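# Set the fitting cork panel into the frame recess

## Task

Choose the single cork panel whose size matches the picture frame's recess and place it there so all four of its corners rest flat on the recess floor and no other panel lies on or above it; afterwards release every object from both hands.

## Robot and tools

Robot: two arms, left_arm and right_arm, each ending in a five-finger hand (left_arm has a left hand, the mirror of the right). Base poses in the scene frame: left_arm at (+0.070, +0.420, 0) m, right_arm at (+0.044, -0.383, 0) m, both turned almost not at all about z. Scene frame: origin at table-top height midway between the arms, +z up, +x out over the table, +y toward left_arm. A camera stand sits behind the arms.

Hand point: a point fixed to the palm, about 0.15 m out from the wrist flange. Its +z runs along the straight fingers, +y out of the palm, +x across the palm away from the thumb on the right hand (toward the thumb on the left hand). Straight fingertips reach 0.06 to 0.07 m past it along +z and sit 0.06 m behind it along -y. A bracket on the little-finger side and the wrist (up to 0.11 m below with palm down) can strike things first.

Frames in results: each arm's end_effector_position (m), end_effector_quat_wxyz and velocities are in that arm's own base frame. Fixed cameras and table are in the scene frame. Offsets you send are along the current Hand target's own axes.

Row layout (shared by execute_actions and move): one flat list of 28 numbers covering both arms, each in [-1, 1]. Order: left dx, dy, dz, rx, ry, rz; left little, ring, middle, index, thumb_bend, thumb_turn; left force_limit, speed; then the same 14 for the right arm. Pose numbers are offsets, not poses: measured from the Hand target as it stands when the action or move starts, with 1.0 meaning 0.6 m for dx/dy/dz and 180 degrees for the rotation vector rx/ry/rz. All six zero means hold the current Hand target. Finger numbers are absolute targets: +1 open/straight, -1 closed; thumb_turn +1 beside the palm, -1 in front of it (needed to grip objects about 0.035 to 0.065 m thick). force_limit maps -1 to +1 onto roughly 0 to 10 N (15 N for thumb motors); speed rises from near zero at -1 to full at +0.48 and above. To leave a hand unchanged, resend its last eight commanded numbers (before any command, use hand_measured plus hand_force_limit and hand_speed). For a gentle grip close at speed -0.94 or lower.

execute_actions(actions, cameras): actions is a list of actions; each action is up to 15 rows, one per 1/30 s step, and a short action keeps its last row. Every row in an action counts from that action's start pose. An empty list returns images; cameras picks views by name (cam_high, cam_low, cam_left_wrist, cam_right_wrist, or "all").

move(target, speed, blend, stop_force, zero, blocking, cameras): straight-line path of each hand point to target, one 28-number row or up to 15 rows, each row an offset from the same starting Hand targets. speed in m/s, 0.002 to 3.6 (default 0.25). blend in m rounds corners of a list. stop_force in N, 3 to 120, ends an arm's path when its wrist sensor feels that much push; use it slowly when touching down, omit it when lifting away from a contact. zero (default true) rezeros the sensor before the move. blocking=false returns early and cannot go with stop_force. Paths do not avoid obstacles; steer around each arm's own base. The result adds a "move:" line: done, off_target, moving, held or fault, plus limits such as paced or held.

wait(seconds 0 to 10): lets time run while arms hold. stop: brakes a running move. zoom_image(camera, region [x0, y0, x1, y1] in pixels, at most 504 by 504): enlarges part of the latest image. show_instructions: shows reference images. zero_wrist_force(arm): rezeros one arm's wrist sensor. finished_scene(scene): ends the current scene, with its number; call it only once the panel sits right and both hands are open and clear.

Result lines: Hand target (last commanded pose; the next offsets count from it, and the hand may rest a little short of it), joint positions and torques, wrist force and torque in the flange's axes (a surface pushing reads as force into the arm), hand_measured, hand_stopped_by (moving, target, force, stalled, fault) and hand_load_n (fingertip load, positive pushing the finger open; a dropped grip shows as about 0). Camera images are 672x504.

Cautions: orientation commands are clipped to 32 degrees from the current one per step. Arms are stiff; aiming even slightly past a firm contact, 150 N or so of outside force, or a joint torque over its limit (24.3 N m on wrist joints) freezes that arm for 10 s. Overheated motors also brake the arm. Never let the arms or hands press on each other. Do not drop the panel, release it while moving, slam or press hard on the frame, or let anything fall off the table. A loose object may be nudged by an outside push at times.

Each tool is called after "Request:" in YAML: its name, and indented under it one key for each argument.

Reference images:

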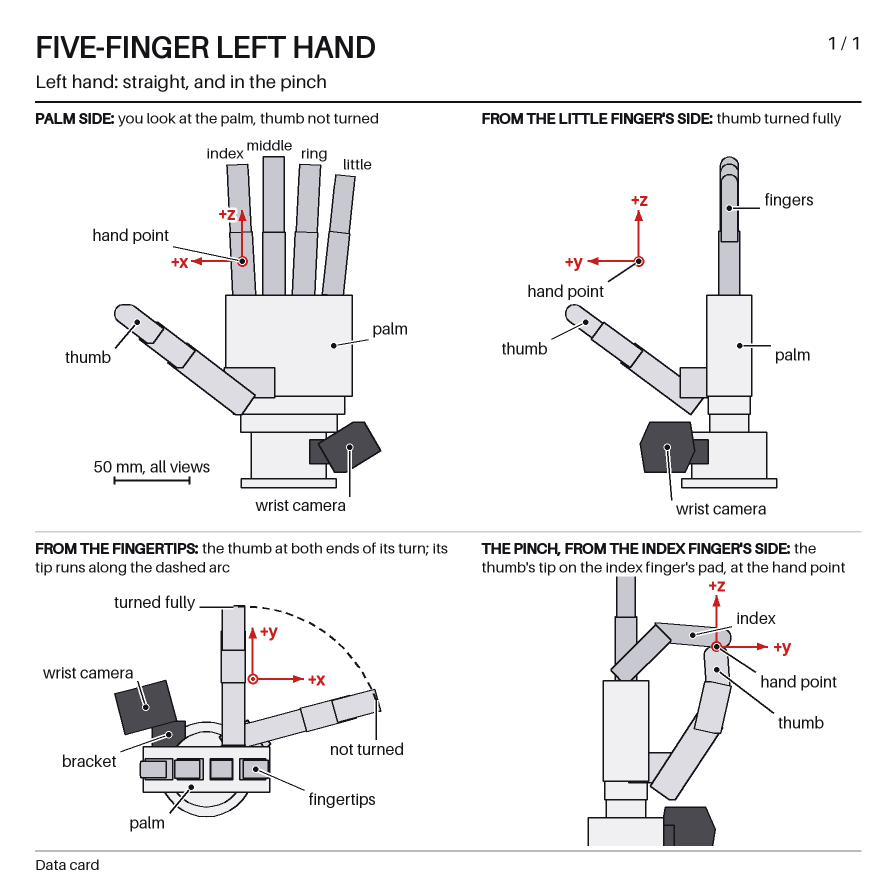

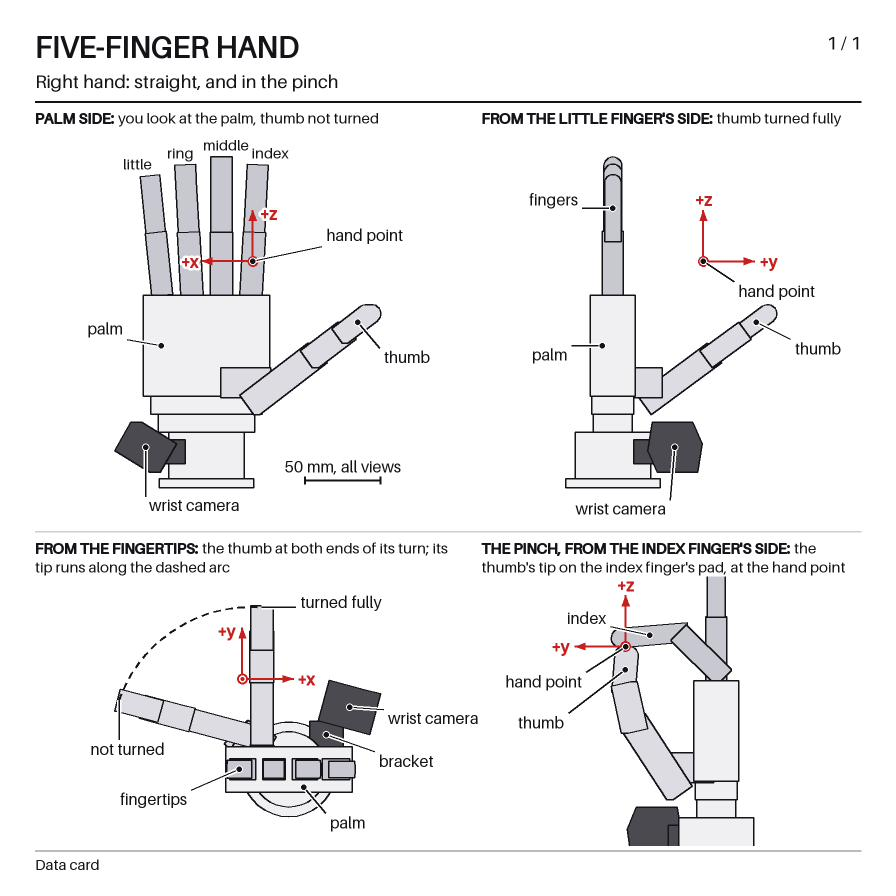

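## Session

Request:
execute_actions:
  actions: []

Scene clock: 0.00 s.
left_arm: end_effector_position=(+0.5127, +0.0555, +0.3035) hand_measured=(+1.000, +1.000, +1.000, +1.000, +1.000, +1.000) hand_load_n=(+0.0, +0.0, +0.0, +0.0, +0.0, +0.0) hand_stopped_by=(target, target, target, target, target, target) hand_force_limit=0.00 hand_speed=-0.80 end_effector_quat_wxyz=(-0.155, +0.829, -0.513, -0.160) | right_arm: end_effector_position=(+0.3986, +0.3626, +0.2247) hand_measured=(+1.000, +1.000, +1.000, +1.000, +1.000, +1.000) hand_load_n=(+0.0, +0.0, +0.0, +0.0, +0.0, +0.0) hand_stopped_by=(target, target, target, target, target, target) hand_force_limit=0.00 hand_speed=-0.80 end_effector_quat_wxyz=(-0.285, +0.726, -0.322, +0.537)
Joint positions: left_arm=[3.374 -2.283 -0.699 1.402 -2.02 2.909] | right_arm=[0.78 -1.47 1.829 -0.017 2.251 -3.588]
Joint velocities: within noise
Joint torques (N m): no reading
Motor temperatures (°C): left_arm=[23 25 30 36 35 24] | right_arm=[31 32 23 26 37 27]
Wrist force (N): no reading
Wrist torque (N m): no reading
Wrist force, peak (N): no reading
Hand target: left_arm +0.5127, +0.0555, +0.3035; -0.155, +0.829, -0.513, -0.160 | right_arm +0.3986, +0.3626, +0.2247; -0.285, +0.726, -0.322, +0.537

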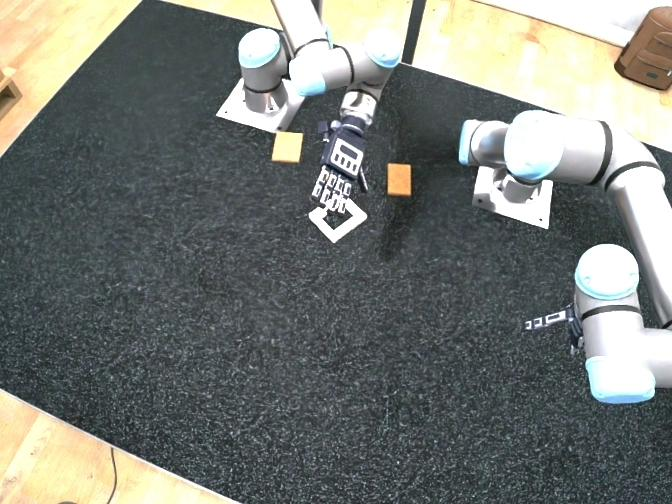

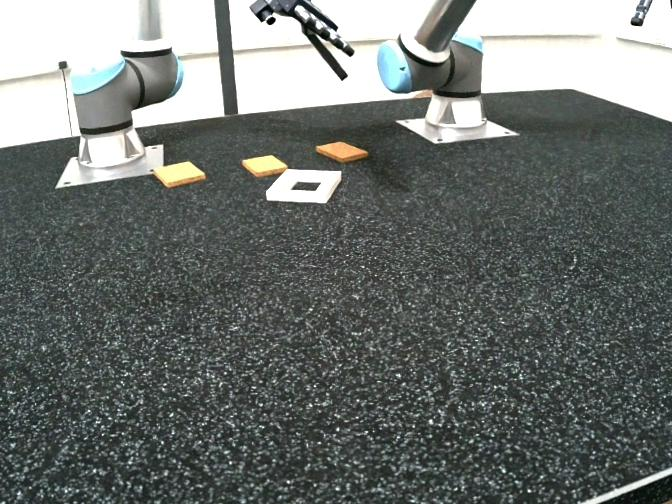

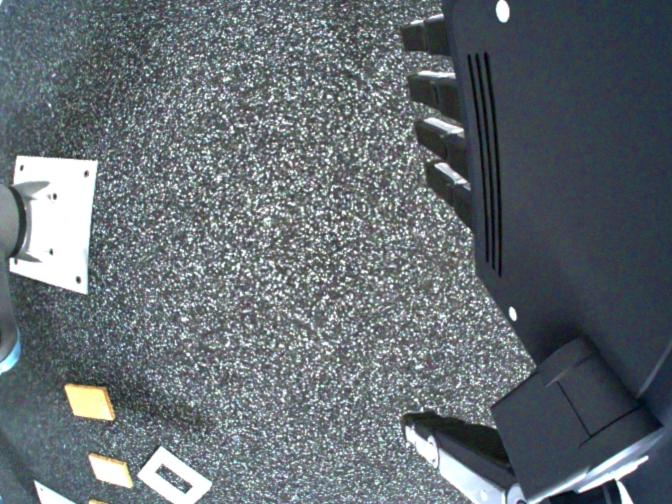

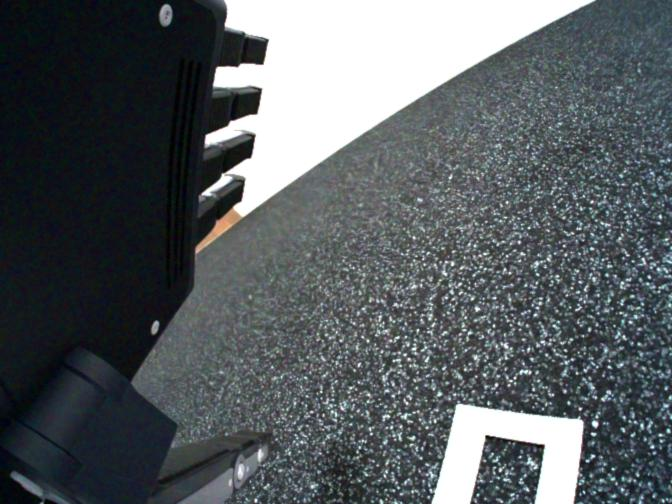

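Request:
zoom_image:
  camera: "cam_high"
  region: [240, 100, 450, 260]

Request:
zoom_image:
  camera: "cam_low"
  region: [130, 120, 400, 230]

Request:
zoom_image:
  camera: "cam_left_wrist"
  region: [0, 360, 240, 504]

Scaled by 2.400 from the camera's 672x504 image, which has a finer 960x720 frame.

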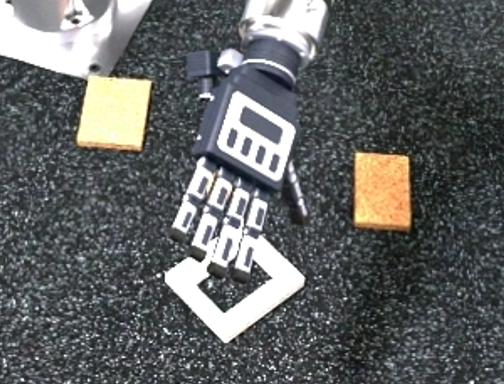

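Scaled by 1.867 from the camera's 672x504 image, which has a finer 960x720 frame.

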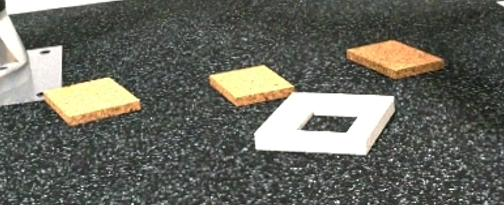

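Scaled by 2.100 from the camera's 672x504 image, which has a finer 960x720 frame.

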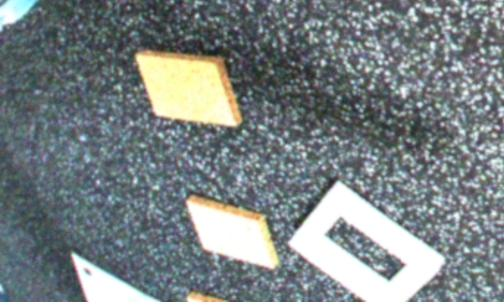

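Request:
move:
  target: [0,0,0,0,0,0,1,1,1,1,1,1,0,-0.8,0.2695,-0.1448,-0.2407,-0.327,-0.257,0,1,1,1,1,1,1,0,-0.8]
  cameras: ["all"]

Scene clock: 6.17 s.
left_arm: end_effector_position=(+0.5127, +0.0555, +0.3035) hand_measured=(+1.000, +1.000, +1.000, +1.000, +1.000, +1.000) hand_load_n=(+0.0, -0.5, +0.0, +0.0, +0.0, +0.0) hand_stopped_by=(target, target, target, target, target, target) hand_force_limit=0.00 hand_speed=-0.80 end_effector_quat_wxyz=(-0.155, +0.829, -0.513, -0.160) | right_arm: end_effector_position=(+0.3084, +0.2825, +0.4246) hand_measured=(+1.000, +1.000, +1.000, +1.000, +1.000, +1.000) hand_load_n=(+0.0, +0.0, +0.0, +0.0, +0.0, +0.0) hand_stopped_by=(target, target, target, target, target, target) hand_force_limit=0.00 hand_speed=-0.80 end_effector_quat_wxyz=(+0.000, +0.914, -0.405, +0.000)
Joint positions: left_arm=[3.374 -2.283 -0.699 1.402 -2.02 2.909] | right_arm=[0.395 -1.106 0.76 1.915 1.571 -3.484]
Joint torques (N m): left_arm=[-1.48 48.85 18.93 -2.53 -0.67 -0.02] | right_arm=[10.73 -48.3 -7.24 3.96 1.95 1.4]
Wrist force (N): left_arm=[0.0 0.0 0.4] | right_arm=[-0.4 -0.3 -1.3]
Wrist torque (N m): left_arm=[-0.03 0.00 0.00] | right_arm=[0.01 0.03 -0.10]
Wrist force, peak (N): left_arm=[-0.1 -0.5 0.1] | right_arm=[-0.7 -0.5 -1.3]
Hand target: left_arm +0.5127, +0.0555, +0.3035; -0.155, +0.829, -0.513, -0.160 | right_arm +0.3083, +0.2825, +0.4247; +0.000, +0.914, -0.405, +0.000
Off the commanded pose: left_arm 0.000 m, 0 deg | right_arm 0.000 m, 0 deg.
move: done

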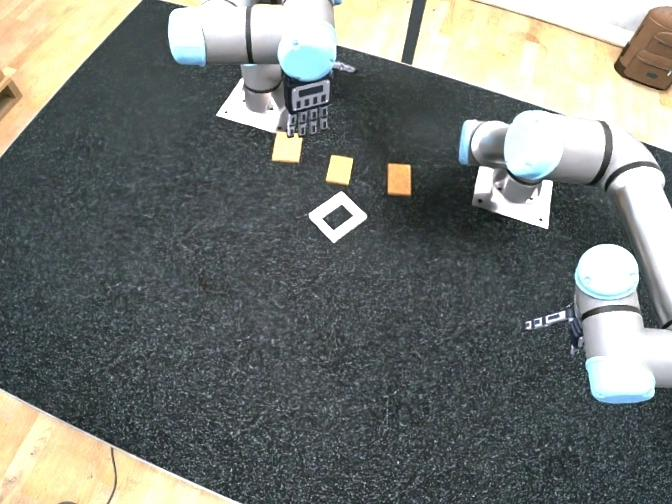

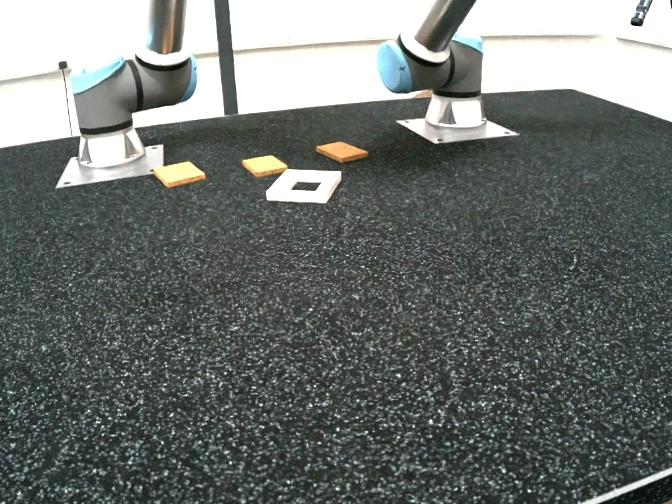

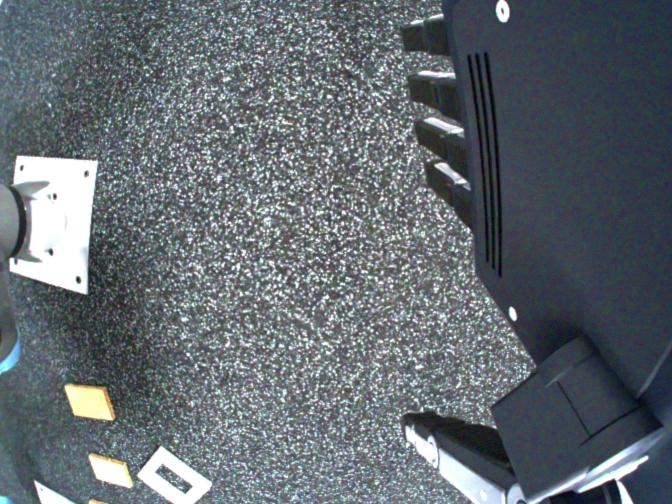

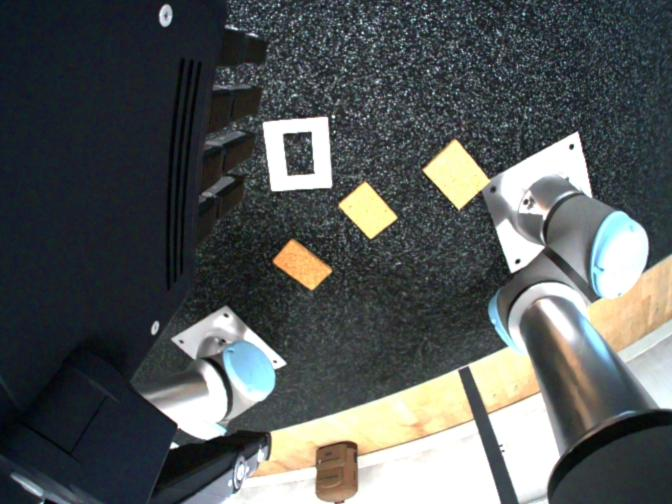

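Request:
zoom_image:
  camera: "cam_right_wrist"
  region: [240, 100, 500, 300]

Request:
zoom_image:
  camera: "cam_high"
  region: [260, 120, 430, 250]

Request:
zoom_image:
  camera: "cam_low"
  region: [230, 130, 380, 220]

Scaled by 1.938 from the camera's 672x504 image, which has a finer 960x720 frame.

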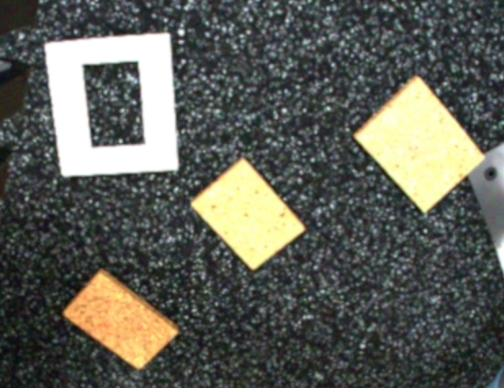

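Scaled by 2.965 from the camera's 672x504 image, which has a finer 960x720 frame.

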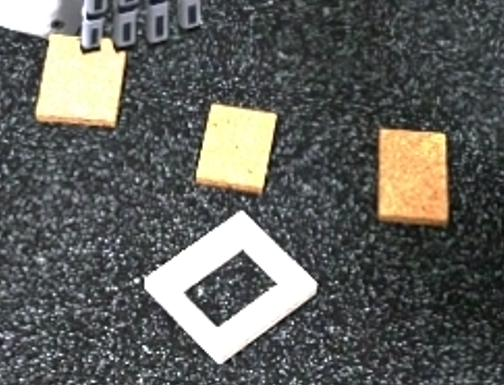

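Scaled by 3.360 from the camera's 672x504 image, which has a finer 960x720 frame.

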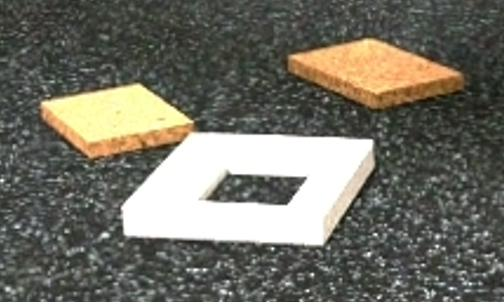

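Request:
move:
  target: [0,0,0,0,0,0,1,1,1,1,1,1,0,-0.8,-0.0697,-0.1128,0.3633,0.0307,0.153,0,1,1,1,1,1,1,0,-0.8]
  cameras: ["cam_right_wrist","cam_high"]

Request:
zoom_image:
  camera: "cam_right_wrist"
  region: [220, 130, 460, 340]

Scene clock: 9.30 s.
left_arm: end_effector_position=(+0.5127, +0.0555, +0.3035) hand_measured=(+1.000, +1.000, +1.000, +1.000, +1.000, +1.000) hand_load_n=(+0.0, +0.0, +0.0, +0.0, +0.0, +0.0) hand_stopped_by=(target, target, target, target, target, target) hand_force_limit=0.00 hand_speed=-0.80 end_effector_quat_wxyz=(-0.155, +0.829, -0.513, -0.160) | right_arm: end_effector_position=(+0.3305, +0.3590, +0.2068) hand_measured=(+1.000, +1.000, +1.000, +1.000, +1.000, +1.000) hand_load_n=(+0.0, +0.0, +0.0, +0.0, +0.0, +0.0) hand_stopped_by=(target, target, target, target, target, target) hand_force_limit=0.00 hand_speed=-0.80 end_effector_quat_wxyz=(+0.052, +0.887, -0.393, +0.237)
Joint positions: left_arm=[3.374 -2.283 -0.699 1.402 -2.02 2.909] | right_arm=[0.737 -0.989 1.143 1.312 2.051 -3.167]
Joint torques (N m): left_arm=[-1.06 49.37 18.66 -2.59 -0.62 0.03] | right_arm=[-4.86 -45.43 -28.77 0.86 1.49 -0.41]
Wrist force (N): left_arm=[0.0 -0.1 0.2] | right_arm=[0.0 -0.7 -0.4]
Wrist torque (N m): left_arm=[-0.04 0.00 -0.01] | right_arm=[-0.10 -0.07 -0.03]
Wrist force, peak (N): left_arm=[0.2 -0.7 0.0] | right_arm=[0.2 0.3 -2.8]
Hand target: left_arm +0.5127, +0.0555, +0.3035; -0.155, +0.829, -0.513, -0.160 | right_arm +0.3306, +0.3590, +0.2067; +0.052, +0.887, -0.393, +0.237
Off the commanded pose: left_arm 0.000 m, 0 deg | right_arm 0.000 m, 0 deg.
move: done
Images, in order (width x height): cam_high 672x504, cam_right_wrist 672x504.

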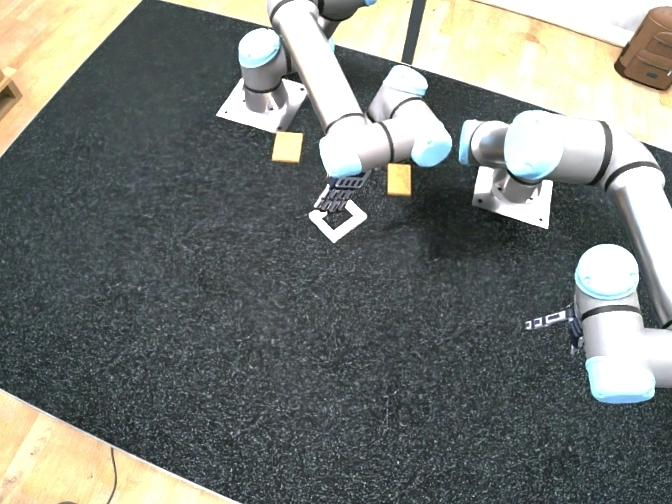

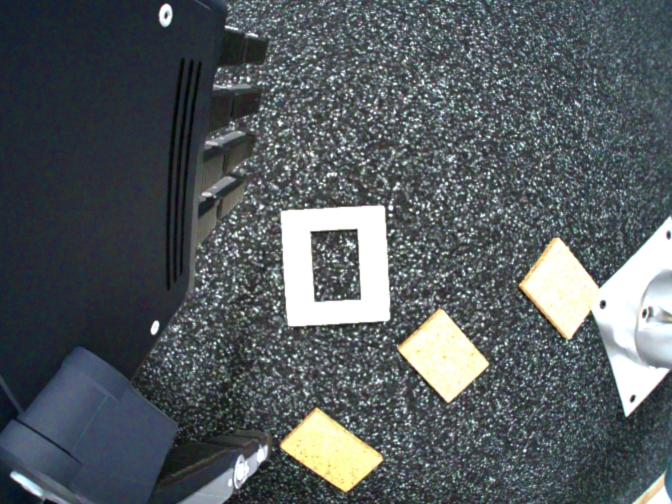

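Scaled by 2.100 from the camera's 672x504 image, which has a finer 960x720 frame.

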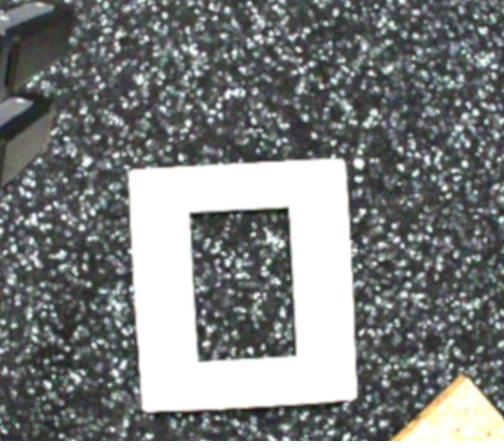

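Request:
move:
  target: [0,0,0,0,0,0,1,1,1,1,1,1,0,-0.8,-0.105,0.021,0.201,0,0,0,-1,-1,-1,-1,-1,1,0,0.2]
  cameras: ["cam_right_wrist"]

Request:
zoom_image:
  camera: "cam_right_wrist"
  region: [220, 130, 460, 340]

Scene clock: 10.90 s.
left_arm: end_effector_position=(+0.5127, +0.0555, +0.3035) hand_measured=(+1.000, +1.000, +1.000, +1.000, +1.000, +1.000) hand_load_n=(+0.0, +0.0, +0.0, +0.0, +0.0, +0.0) hand_stopped_by=(target, target, target, target, target, target) hand_force_limit=0.00 hand_speed=-0.80 end_effector_quat_wxyz=(-0.155, +0.829, -0.513, -0.160) | right_arm: end_effector_position=(+0.3308, +0.3590, +0.0701) hand_measured=(-1.000, -1.000, -1.000, -1.000, -0.412, +1.000) hand_load_n=(+0.0, +0.0, +0.5, -0.5, +8.0, +0.0) hand_stopped_by=(target, target, target, target, force, target) hand_force_limit=0.00 hand_speed=0.20 end_effector_quat_wxyz=(+0.052, +0.887, -0.393, +0.237)
Joint positions: left_arm=[3.374 -2.283 -0.699 1.402 -2.02 2.909] | right_arm=[0.737 -0.888 1.339 1.014 2.051 -3.167]
Joint torques (N m): left_arm=[-0.63 48.56 18.64 -2.43 -0.5 0.03] | right_arm=[-11.75 -51.12 -26.73 0.78 -1.25 -1.17]
Wrist force (N): left_arm=[0.0 0.0 0.1] | right_arm=[-0.1 -0.9 -0.4]
Wrist torque (N m): left_arm=[0.00 0.00 0.00] | right_arm=[-0.11 -0.05 -0.03]
Wrist force, peak (N): left_arm=[0.3 -0.1 0.5] | right_arm=[1.1 -0.9 -2.4]
Hand target: left_arm +0.5127, +0.0555, +0.3035; -0.155, +0.829, -0.513, -0.160 | right_arm +0.3308, +0.3591, +0.0701; +0.052, +0.887, -0.393, +0.237
Off the commanded pose: left_arm 0.000 m, 0 deg | right_arm 0.000 m, 0 deg.
move: done
Images, in order (width x height): cam_right_wrist 672x504.

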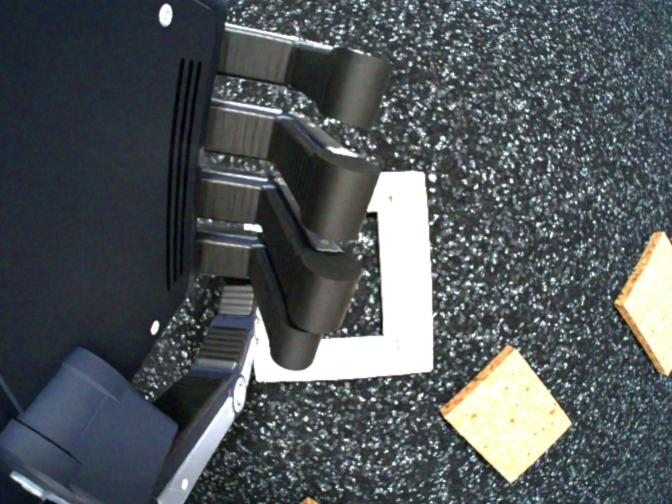

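Scaled by 2.100 from the camera's 672x504 image, which has a finer 960x720 frame.

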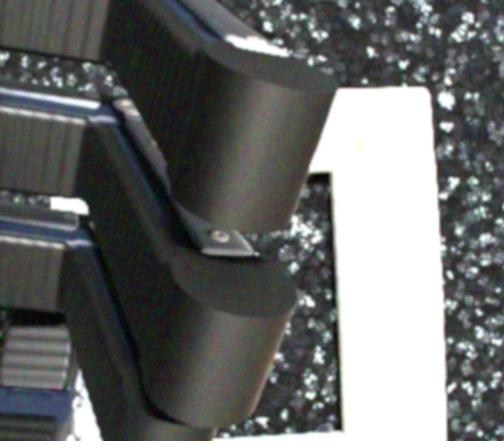

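Request:
zoom_image:
  camera: "cam_right_wrist"
  region: [360, 160, 440, 230]

Request:
zoom_image:
  camera: "cam_right_wrist"
  region: [340, 310, 440, 390]

Scaled by 6.300 from the camera's 672x504 image, which has a finer 960x720 frame.

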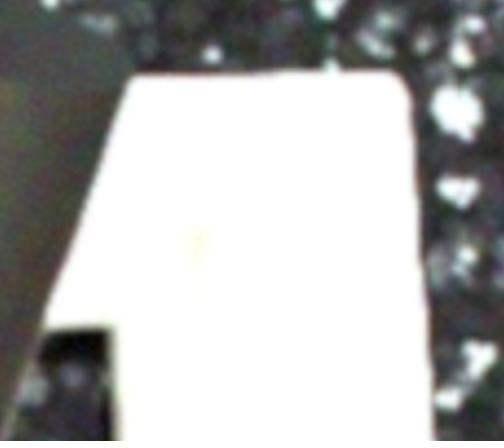

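Scaled by 5.040 from the camera's 672x504 image, which has a finer 960x720 frame.

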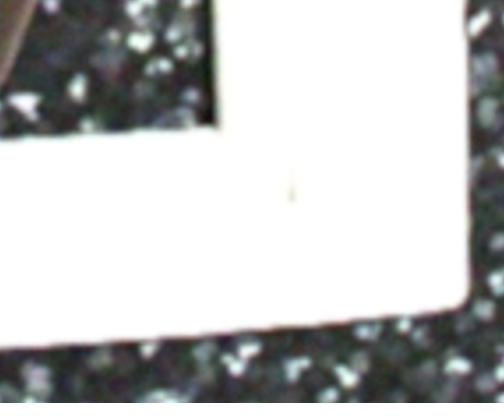

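Request:
move:
  target: [0,0,0,0,0,0,1,1,1,1,1,1,0,-0.8,0.0100,0.2268,-0.2778,0,0,0,1,1,1,1,1,1,0,0.2]
  cameras: ["cam_right_wrist"]

Request:
zoom_image:
  camera: "cam_right_wrist"
  region: [260, 180, 420, 320]

Scene clock: 12.67 s.
left_arm: end_effector_position=(+0.5127, +0.0555, +0.3035) hand_measured=(+1.000, +1.000, +1.000, +1.000, +1.000, +1.000) hand_load_n=(+0.0, +0.0, +0.0, +0.0, -0.5, +0.0) hand_stopped_by=(target, target, target, target, target, target) hand_force_limit=0.00 hand_speed=-0.80 end_effector_quat_wxyz=(-0.155, +0.829, -0.513, -0.160) | right_arm: end_effector_position=(+0.1728, +0.3083, +0.2070) hand_measured=(+1.000, +1.000, +1.000, +1.000, +1.000, +1.000) hand_load_n=(+0.0, +0.0, +0.0, +0.0, +0.0, +0.0) hand_stopped_by=(target, target, target, target, target, target) hand_force_limit=0.00 hand_speed=0.20 end_effector_quat_wxyz=(+0.052, +0.887, -0.393, +0.237)
Joint positions: left_arm=[3.374 -2.283 -0.699 1.402 -2.02 2.909] | right_arm=[0.914 -1.268 1.577 1.249 2.062 -2.967]
Joint torques (N m): left_arm=[-1.27 49.02 19.04 -2.48 -0.63 -0.05] | right_arm=[-8.13 -33.36 -30.37 2.6 2.39 -1.03]
Wrist force (N): left_arm=[-0.1 0.0 0.1] | right_arm=[-0.1 -1.1 -0.3]
Wrist torque (N m): left_arm=[-0.01 0.02 -0.01] | right_arm=[-0.17 -0.06 -0.03]
Wrist force, peak (N): left_arm=[-0.1 -0.3 0.4] | right_arm=[-0.4 -2.5 1.0]
Hand target: left_arm +0.5127, +0.0555, +0.3035; -0.155, +0.829, -0.513, -0.160 | right_arm +0.1728, +0.3083, +0.2071; +0.052, +0.887, -0.393, +0.237
Off the commanded pose: left_arm 0.000 m, 0 deg | right_arm 0.000 m, 0 deg.
move: done
Images, in order (width x height): cam_right_wrist 672x504.

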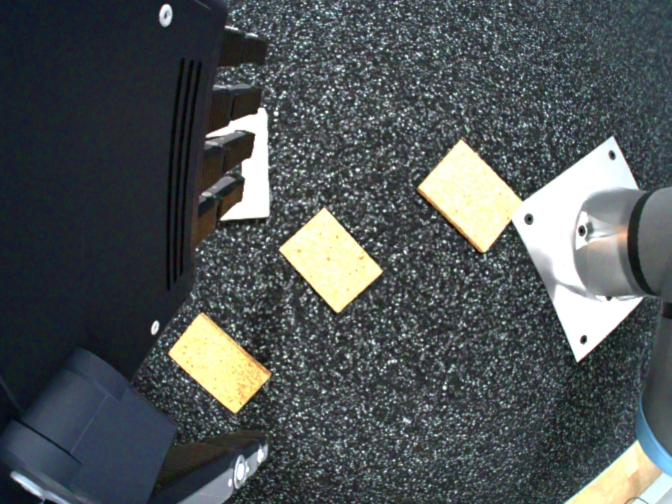

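Scaled by 3.150 from the camera's 672x504 image, which has a finer 960x720 frame.

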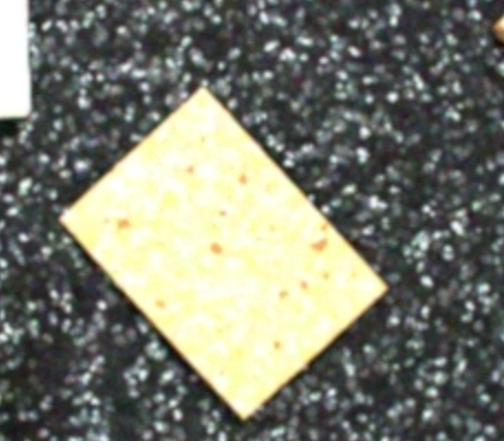

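Request:
move:
  target: [0,0,0,0,0,0,1,1,1,1,1,1,0,-0.8,-0.228,-0.17,-0.1007,0,0,0,1,1,1,1,1,1,0,0.2]
  cameras: ["cam_right_wrist"]

Request:
zoom_image:
  camera: "cam_right_wrist"
  region: [260, 180, 420, 320]

Scene clock: 14.23 s.
left_arm: end_effector_position=(+0.5127, +0.0555, +0.3035) hand_measured=(+1.000, +1.000, +1.000, +1.000, +1.000, +1.000) hand_load_n=(+0.0, +0.5, +0.0, +0.0, +0.0, +0.0) hand_stopped_by=(target, target, target, target, target, target) hand_force_limit=0.00 hand_speed=-0.80 end_effector_quat_wxyz=(-0.155, +0.829, -0.513, -0.160) | right_arm: end_effector_position=(+0.1443, +0.4870, +0.2067) hand_measured=(+1.000, +1.000, +1.000, +1.000, +1.000, +1.000) hand_load_n=(+0.0, +0.0, +0.0, +0.0, +0.0, +0.0) hand_stopped_by=(target, target, target, target, target, target) hand_force_limit=0.00 hand_speed=0.20 end_effector_quat_wxyz=(+0.052, +0.887, -0.393, +0.237)
Joint positions: left_arm=[3.374 -2.283 -0.699 1.402 -2.02 2.909] | right_arm=[1.153 -0.845 0.959 1.571 2.049 -2.697]
Joint torques (N m): left_arm=[-1.48 48.79 18.35 -2.63 -0.47 -0.03] | right_arm=[-9.41 -39.75 -31.91 3.41 2.92 -1.02]
Wrist force (N): left_arm=[-0.1 -0.3 0.2] | right_arm=[-0.5 -1.0 -0.3]
Wrist torque (N m): left_arm=[-0.06 0.01 0.00] | right_arm=[-0.18 0.01 -0.06]
Wrist force, peak (N): left_arm=[-0.1 -0.3 0.6] | right_arm=[-1.9 -2.2 -0.9]
Hand target: left_arm +0.5127, +0.0555, +0.3035; -0.155, +0.829, -0.513, -0.160 | right_arm +0.1443, +0.4870, +0.2067; +0.052, +0.887, -0.393, +0.237
Off the commanded pose: left_arm 0.000 m, 0 deg | right_arm 0.000 m, 0 deg.
move: done
Images, in order (width x height): cam_right_wrist 672x504.

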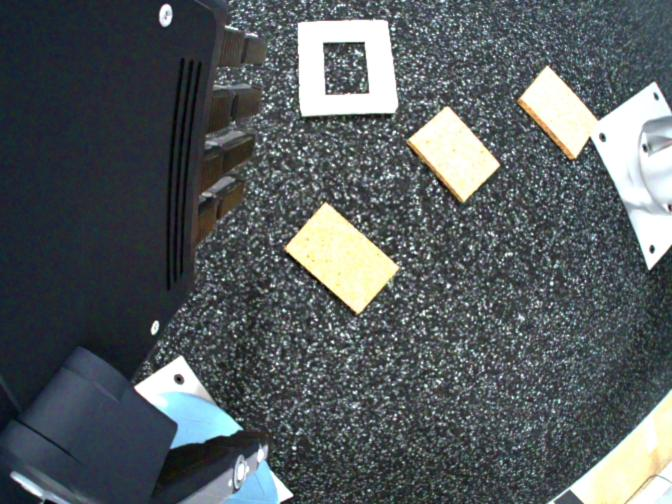

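Scaled by 3.150 from the camera's 672x504 image, which has a finer 960x720 frame.

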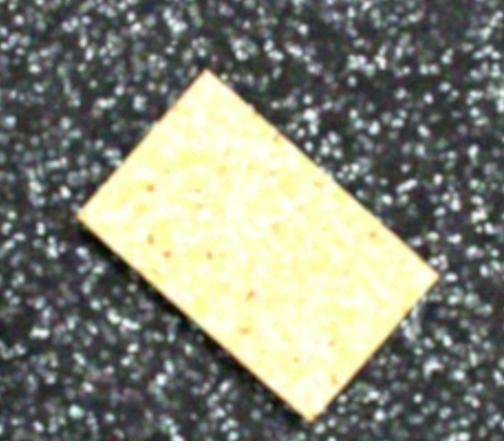

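Request:
move:
  target: [0,0,0,0,0,0,1,1,1,1,1,1,0,-0.8,0.1963,0.1605,0.0982,0.3144,-0.294,-0.2213,1,1,0.4,0.4,1,-1,0,0.2]
  cameras: ["all"]

Scene clock: 20.00 s.
left_arm: end_effector_position=(+0.5127, +0.0555, +0.3035) hand_measured=(+1.000, +1.000, +1.000, +1.000, +1.000, +1.000) hand_load_n=(+0.0, +0.0, +0.0, +0.0, +0.0, +0.0) hand_stopped_by=(target, target, target, target, target, target) hand_force_limit=0.00 hand_speed=-0.80 end_effector_quat_wxyz=(-0.155, +0.829, -0.513, -0.160) | right_arm: end_effector_position=(+0.1653, +0.3254, +0.2001) hand_measured=(+1.000, +1.000, +0.400, +0.400, +1.000, -1.000) hand_load_n=(+0.0, +0.0, +0.0, +0.0, +0.0, +0.0) hand_stopped_by=(target, target, target, target, target, target) hand_force_limit=0.00 hand_speed=0.20 end_effector_quat_wxyz=(-0.449, +0.889, +0.079, -0.040)
Joint positions: left_arm=[3.374 -2.283 -0.699 1.402 -2.02 2.909] | right_arm=[0.146 -1.557 2.076 1.094 0.637 -4.764]
Joint torques (N m): left_arm=[-0.56 48.92 19.43 -2.59 -0.35 0.06] | right_arm=[4.6 -27.23 -28.28 3.71 -0.35 -1.81]
Wrist force (N): left_arm=[0.3 -0.1 0.5] | right_arm=[0.2 -0.2 -0.9]
Wrist torque (N m): left_arm=[-0.04 -0.03 0.02] | right_arm=[0.03 -0.06 0.04]
Wrist force, peak (N): left_arm=[0.0 -0.7 0.0] | right_arm=[-0.5 -1.8 -0.3]
Hand target: left_arm +0.5127, +0.0555, +0.3035; -0.155, +0.829, -0.513, -0.160 | right_arm +0.1653, +0.3254, +0.2002; -0.449, +0.889, +0.079, -0.040
Off the commanded pose: left_arm 0.000 m, 0 deg | right_arm 0.000 m, 0 deg.
move: done

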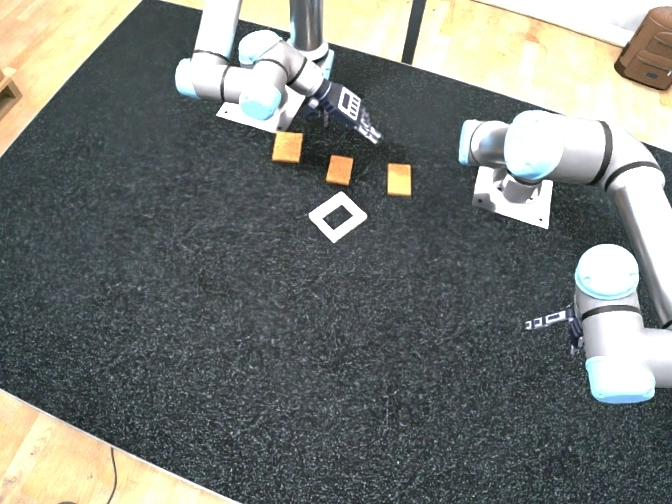

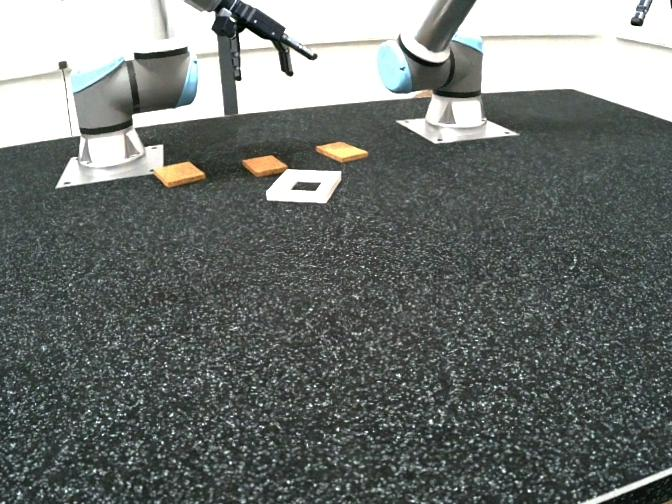

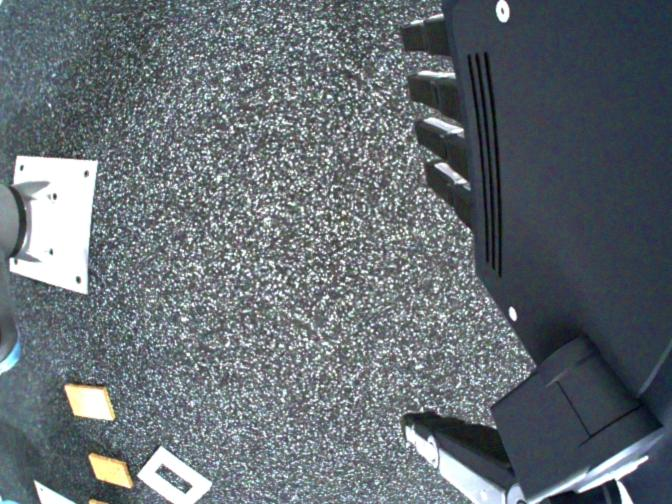

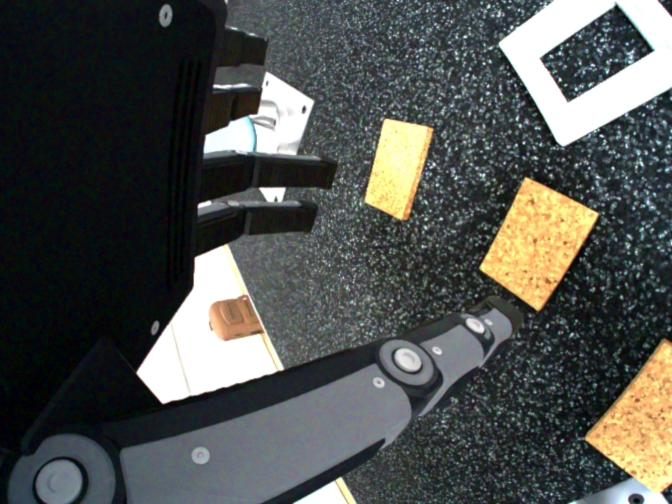

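Request:
zoom_image:
  camera: "cam_right_wrist"
  region: [440, 0, 672, 180]

Request:
zoom_image:
  camera: "cam_right_wrist"
  region: [440, 150, 640, 330]

Scaled by 2.172 from the camera's 672x504 image, which has a finer 960x720 frame.

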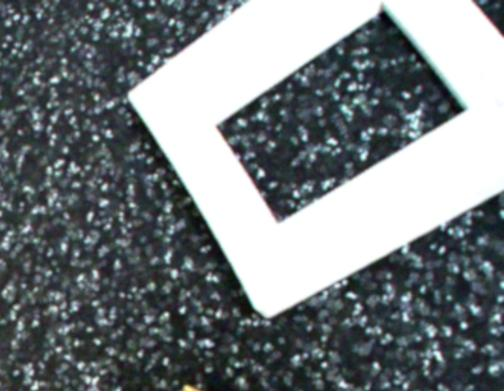

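Scaled by 2.520 from the camera's 672x504 image, which has a finer 960x720 frame.

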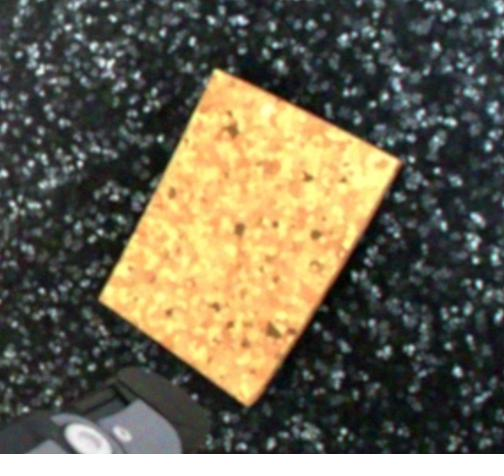

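Request:
move:
  target: [0,0,0,0,0,0,1,1,1,1,1,1,0,-0.8,0,0.0805,0.0593,0,0,0,1,1,0.4,0.4,1,-1,0,0.2]
  cameras: ["cam_right_wrist","cam_low","cam_high"]

Request:
zoom_image:
  camera: "cam_low"
  region: [180, 60, 380, 220]

Request:
zoom_image:
  camera: "cam_high"
  region: [260, 80, 430, 220]

Scene clock: 21.87 s.
left_arm: end_effector_position=(+0.5127, +0.0555, +0.3035) hand_measured=(+1.000, +1.000, +1.000, +1.000, +1.000, +1.000) hand_load_n=(+0.0, +0.0, +0.0, +0.0, +0.0, +0.0) hand_stopped_by=(target, target, target, target, target, target) hand_force_limit=0.00 hand_speed=-0.80 end_effector_quat_wxyz=(-0.155, +0.829, -0.513, -0.160) | right_arm: end_effector_position=(+0.1653, +0.3253, +0.1402) hand_measured=(+1.000, +1.000, +0.400, +0.400, +1.000, -1.000) hand_load_n=(+0.0, +0.0, +0.0, +0.0, +0.0, +0.0) hand_stopped_by=(target, target, target, target, target, target) hand_force_limit=0.00 hand_speed=0.20 end_effector_quat_wxyz=(-0.449, +0.889, +0.079, -0.040)
Joint positions: left_arm=[3.374 -2.283 -0.699 1.402 -2.02 2.909] | right_arm=[0.146 -1.463 2.16 0.915 0.637 -4.765]
Joint torques (N m): left_arm=[-0.56 50.04 18.3 -2.68 -0.37 0.01] | right_arm=[11.25 -25.04 -26.74 2.01 -2.35 -1.46]
Wrist force (N): left_arm=[0.4 -0.2 -0.2] | right_arm=[0.3 -0.1 -0.9]
Wrist torque (N m): left_arm=[-0.03 -0.08 0.03] | right_arm=[0.06 -0.07 0.04]
Wrist force, peak (N): left_arm=[0.1 -0.6 0.2] | right_arm=[0.0 -1.5 -1.7]
Hand target: left_arm +0.5127, +0.0555, +0.3035; -0.155, +0.829, -0.513, -0.160 | right_arm +0.1653, +0.3253, +0.1402; -0.449, +0.889, +0.079, -0.040
Off the commanded pose: left_arm 0.000 m, 0 deg | right_arm 0.000 m, 0 deg.
move: done
Images, in order (width x height): cam_high 672x504, cam_low 672x504, cam_right_wrist 672x504.

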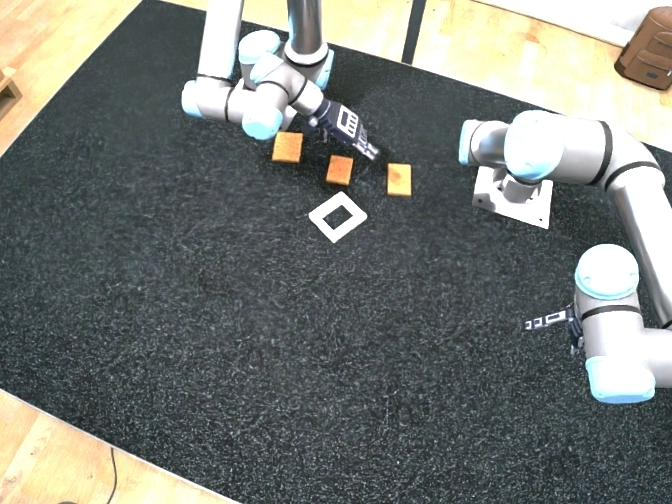

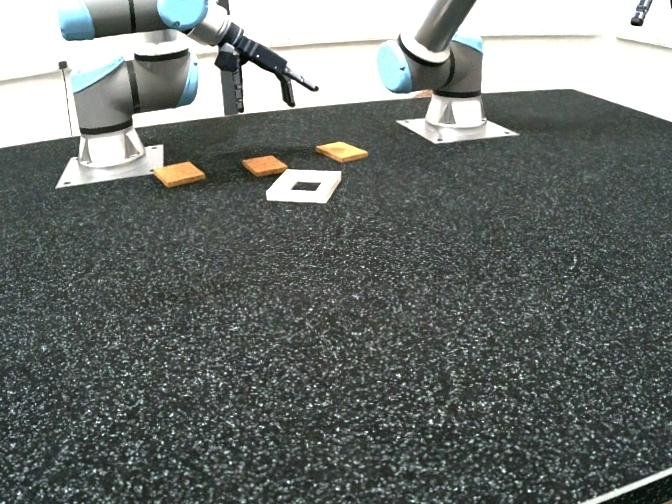

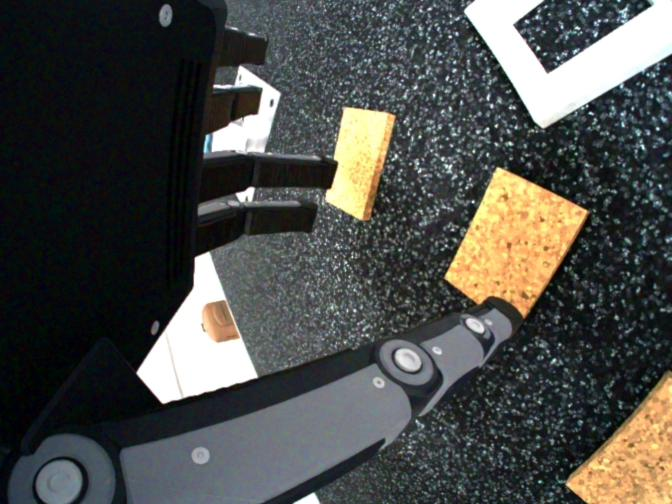

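Scaled by 2.520 from the camera's 672x504 image, which has a finer 960x720 frame.

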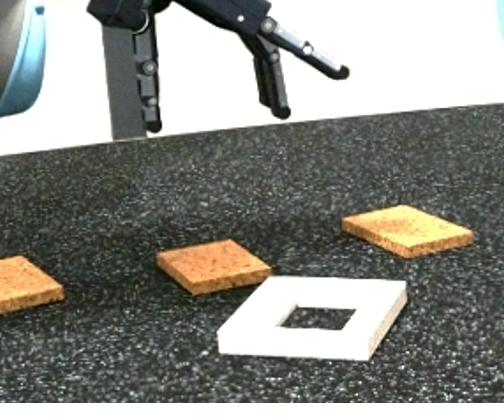

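Scaled by 2.965 from the camera's 672x504 image, which has a finer 960x720 frame.

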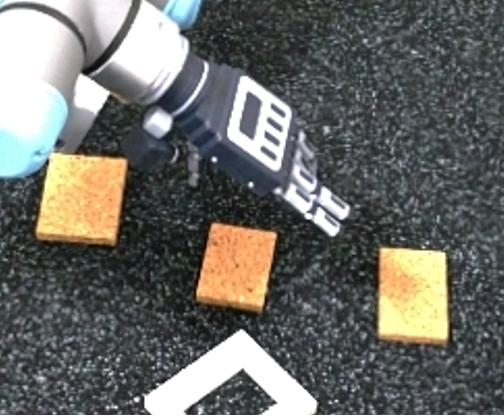

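Request:
move:
  target: [0,0,0,0,0,0,1,1,1,1,1,1,0,-0.8,0,0.0939,0.0692,0,0,0,1,1,0.4,0.4,1,-1,0,0.2]
  cameras: ["cam_right_wrist","cam_low","cam_high"]

Request:
zoom_image:
  camera: "cam_low"
  region: [180, 80, 360, 220]

Request:
zoom_image:
  camera: "cam_high"
  region: [260, 80, 430, 220]

Scene clock: 23.77 s.
left_arm: end_effector_position=(+0.5127, +0.0555, +0.3035) hand_measured=(+1.000, +1.000, +1.000, +1.000, +1.000, +1.000) hand_load_n=(+0.0, +0.5, +0.0, +0.0, +0.0, +0.0) hand_stopped_by=(target, target, target, target, target, target) hand_force_limit=0.00 hand_speed=-0.80 end_effector_quat_wxyz=(-0.155, +0.829, -0.513, -0.160) | right_arm: end_effector_position=(+0.1653, +0.3253, +0.0702) hand_measured=(+1.000, +1.000, +0.400, +0.400, +1.000, -1.000) hand_load_n=(+0.0, +0.0, +0.0, +0.0, +0.0, +0.0) hand_stopped_by=(target, target, target, target, target, target) hand_force_limit=0.00 hand_speed=0.20 end_effector_quat_wxyz=(-0.449, +0.889, +0.079, -0.040)
Joint positions: left_arm=[3.374 -2.283 -0.699 1.402 -2.02 2.909] | right_arm=[0.146 -1.316 2.231 0.699 0.637 -4.765]
Joint torques (N m): left_arm=[-1.09 49.07 18.36 -2.58 -0.37 0.08] | right_arm=[5.47 -21.18 -22.75 1.6 -3.21 -1.7]
Wrist force (N): left_arm=[-0.1 0.0 0.3] | right_arm=[0.4 -0.3 -0.9]
Wrist torque (N m): left_arm=[-0.03 0.01 -0.01] | right_arm=[0.03 -0.07 0.03]
Wrist force, peak (N): left_arm=[-0.3 0.1 0.3] | right_arm=[0.5 -1.6 -1.5]
Hand target: left_arm +0.5127, +0.0555, +0.3035; -0.155, +0.829, -0.513, -0.160 | right_arm +0.1654, +0.3253, +0.0702; -0.449, +0.889, +0.079, -0.040
Off the commanded pose: left_arm 0.000 m, 0 deg | right_arm 0.000 m, 0 deg.
move: done
Images, in order (width x height): cam_high 672x504, cam_low 672x504, cam_right_wrist 672x504.

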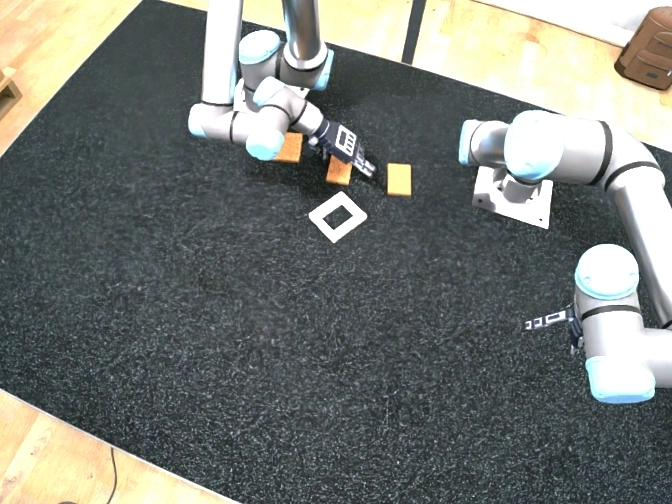

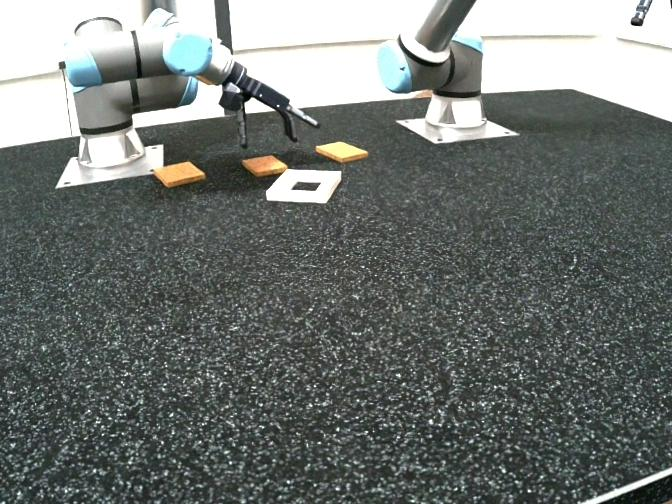

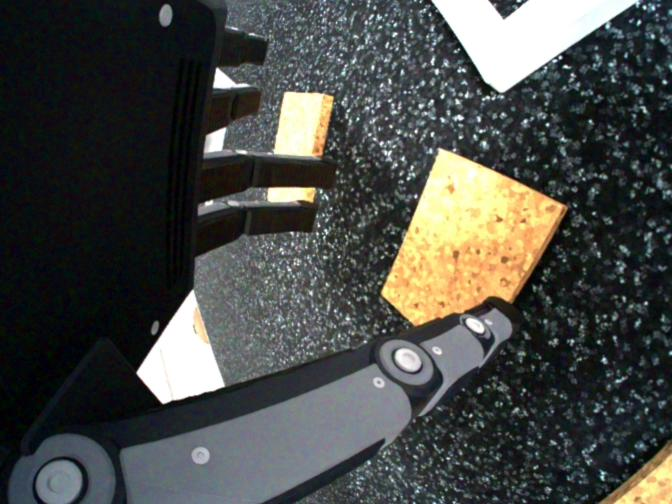

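Scaled by 2.800 from the camera's 672x504 image, which has a finer 960x720 frame.

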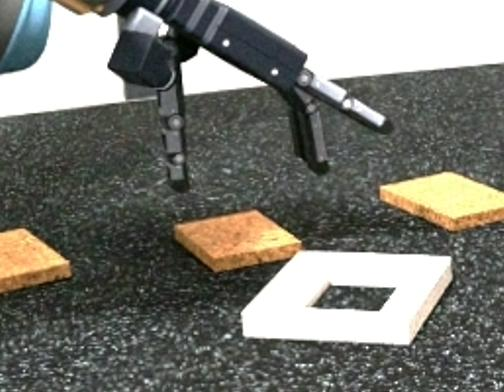

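Scaled by 2.965 from the camera's 672x504 image, which has a finer 960x720 frame.

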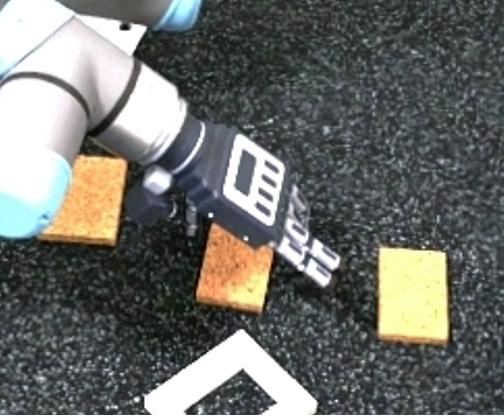

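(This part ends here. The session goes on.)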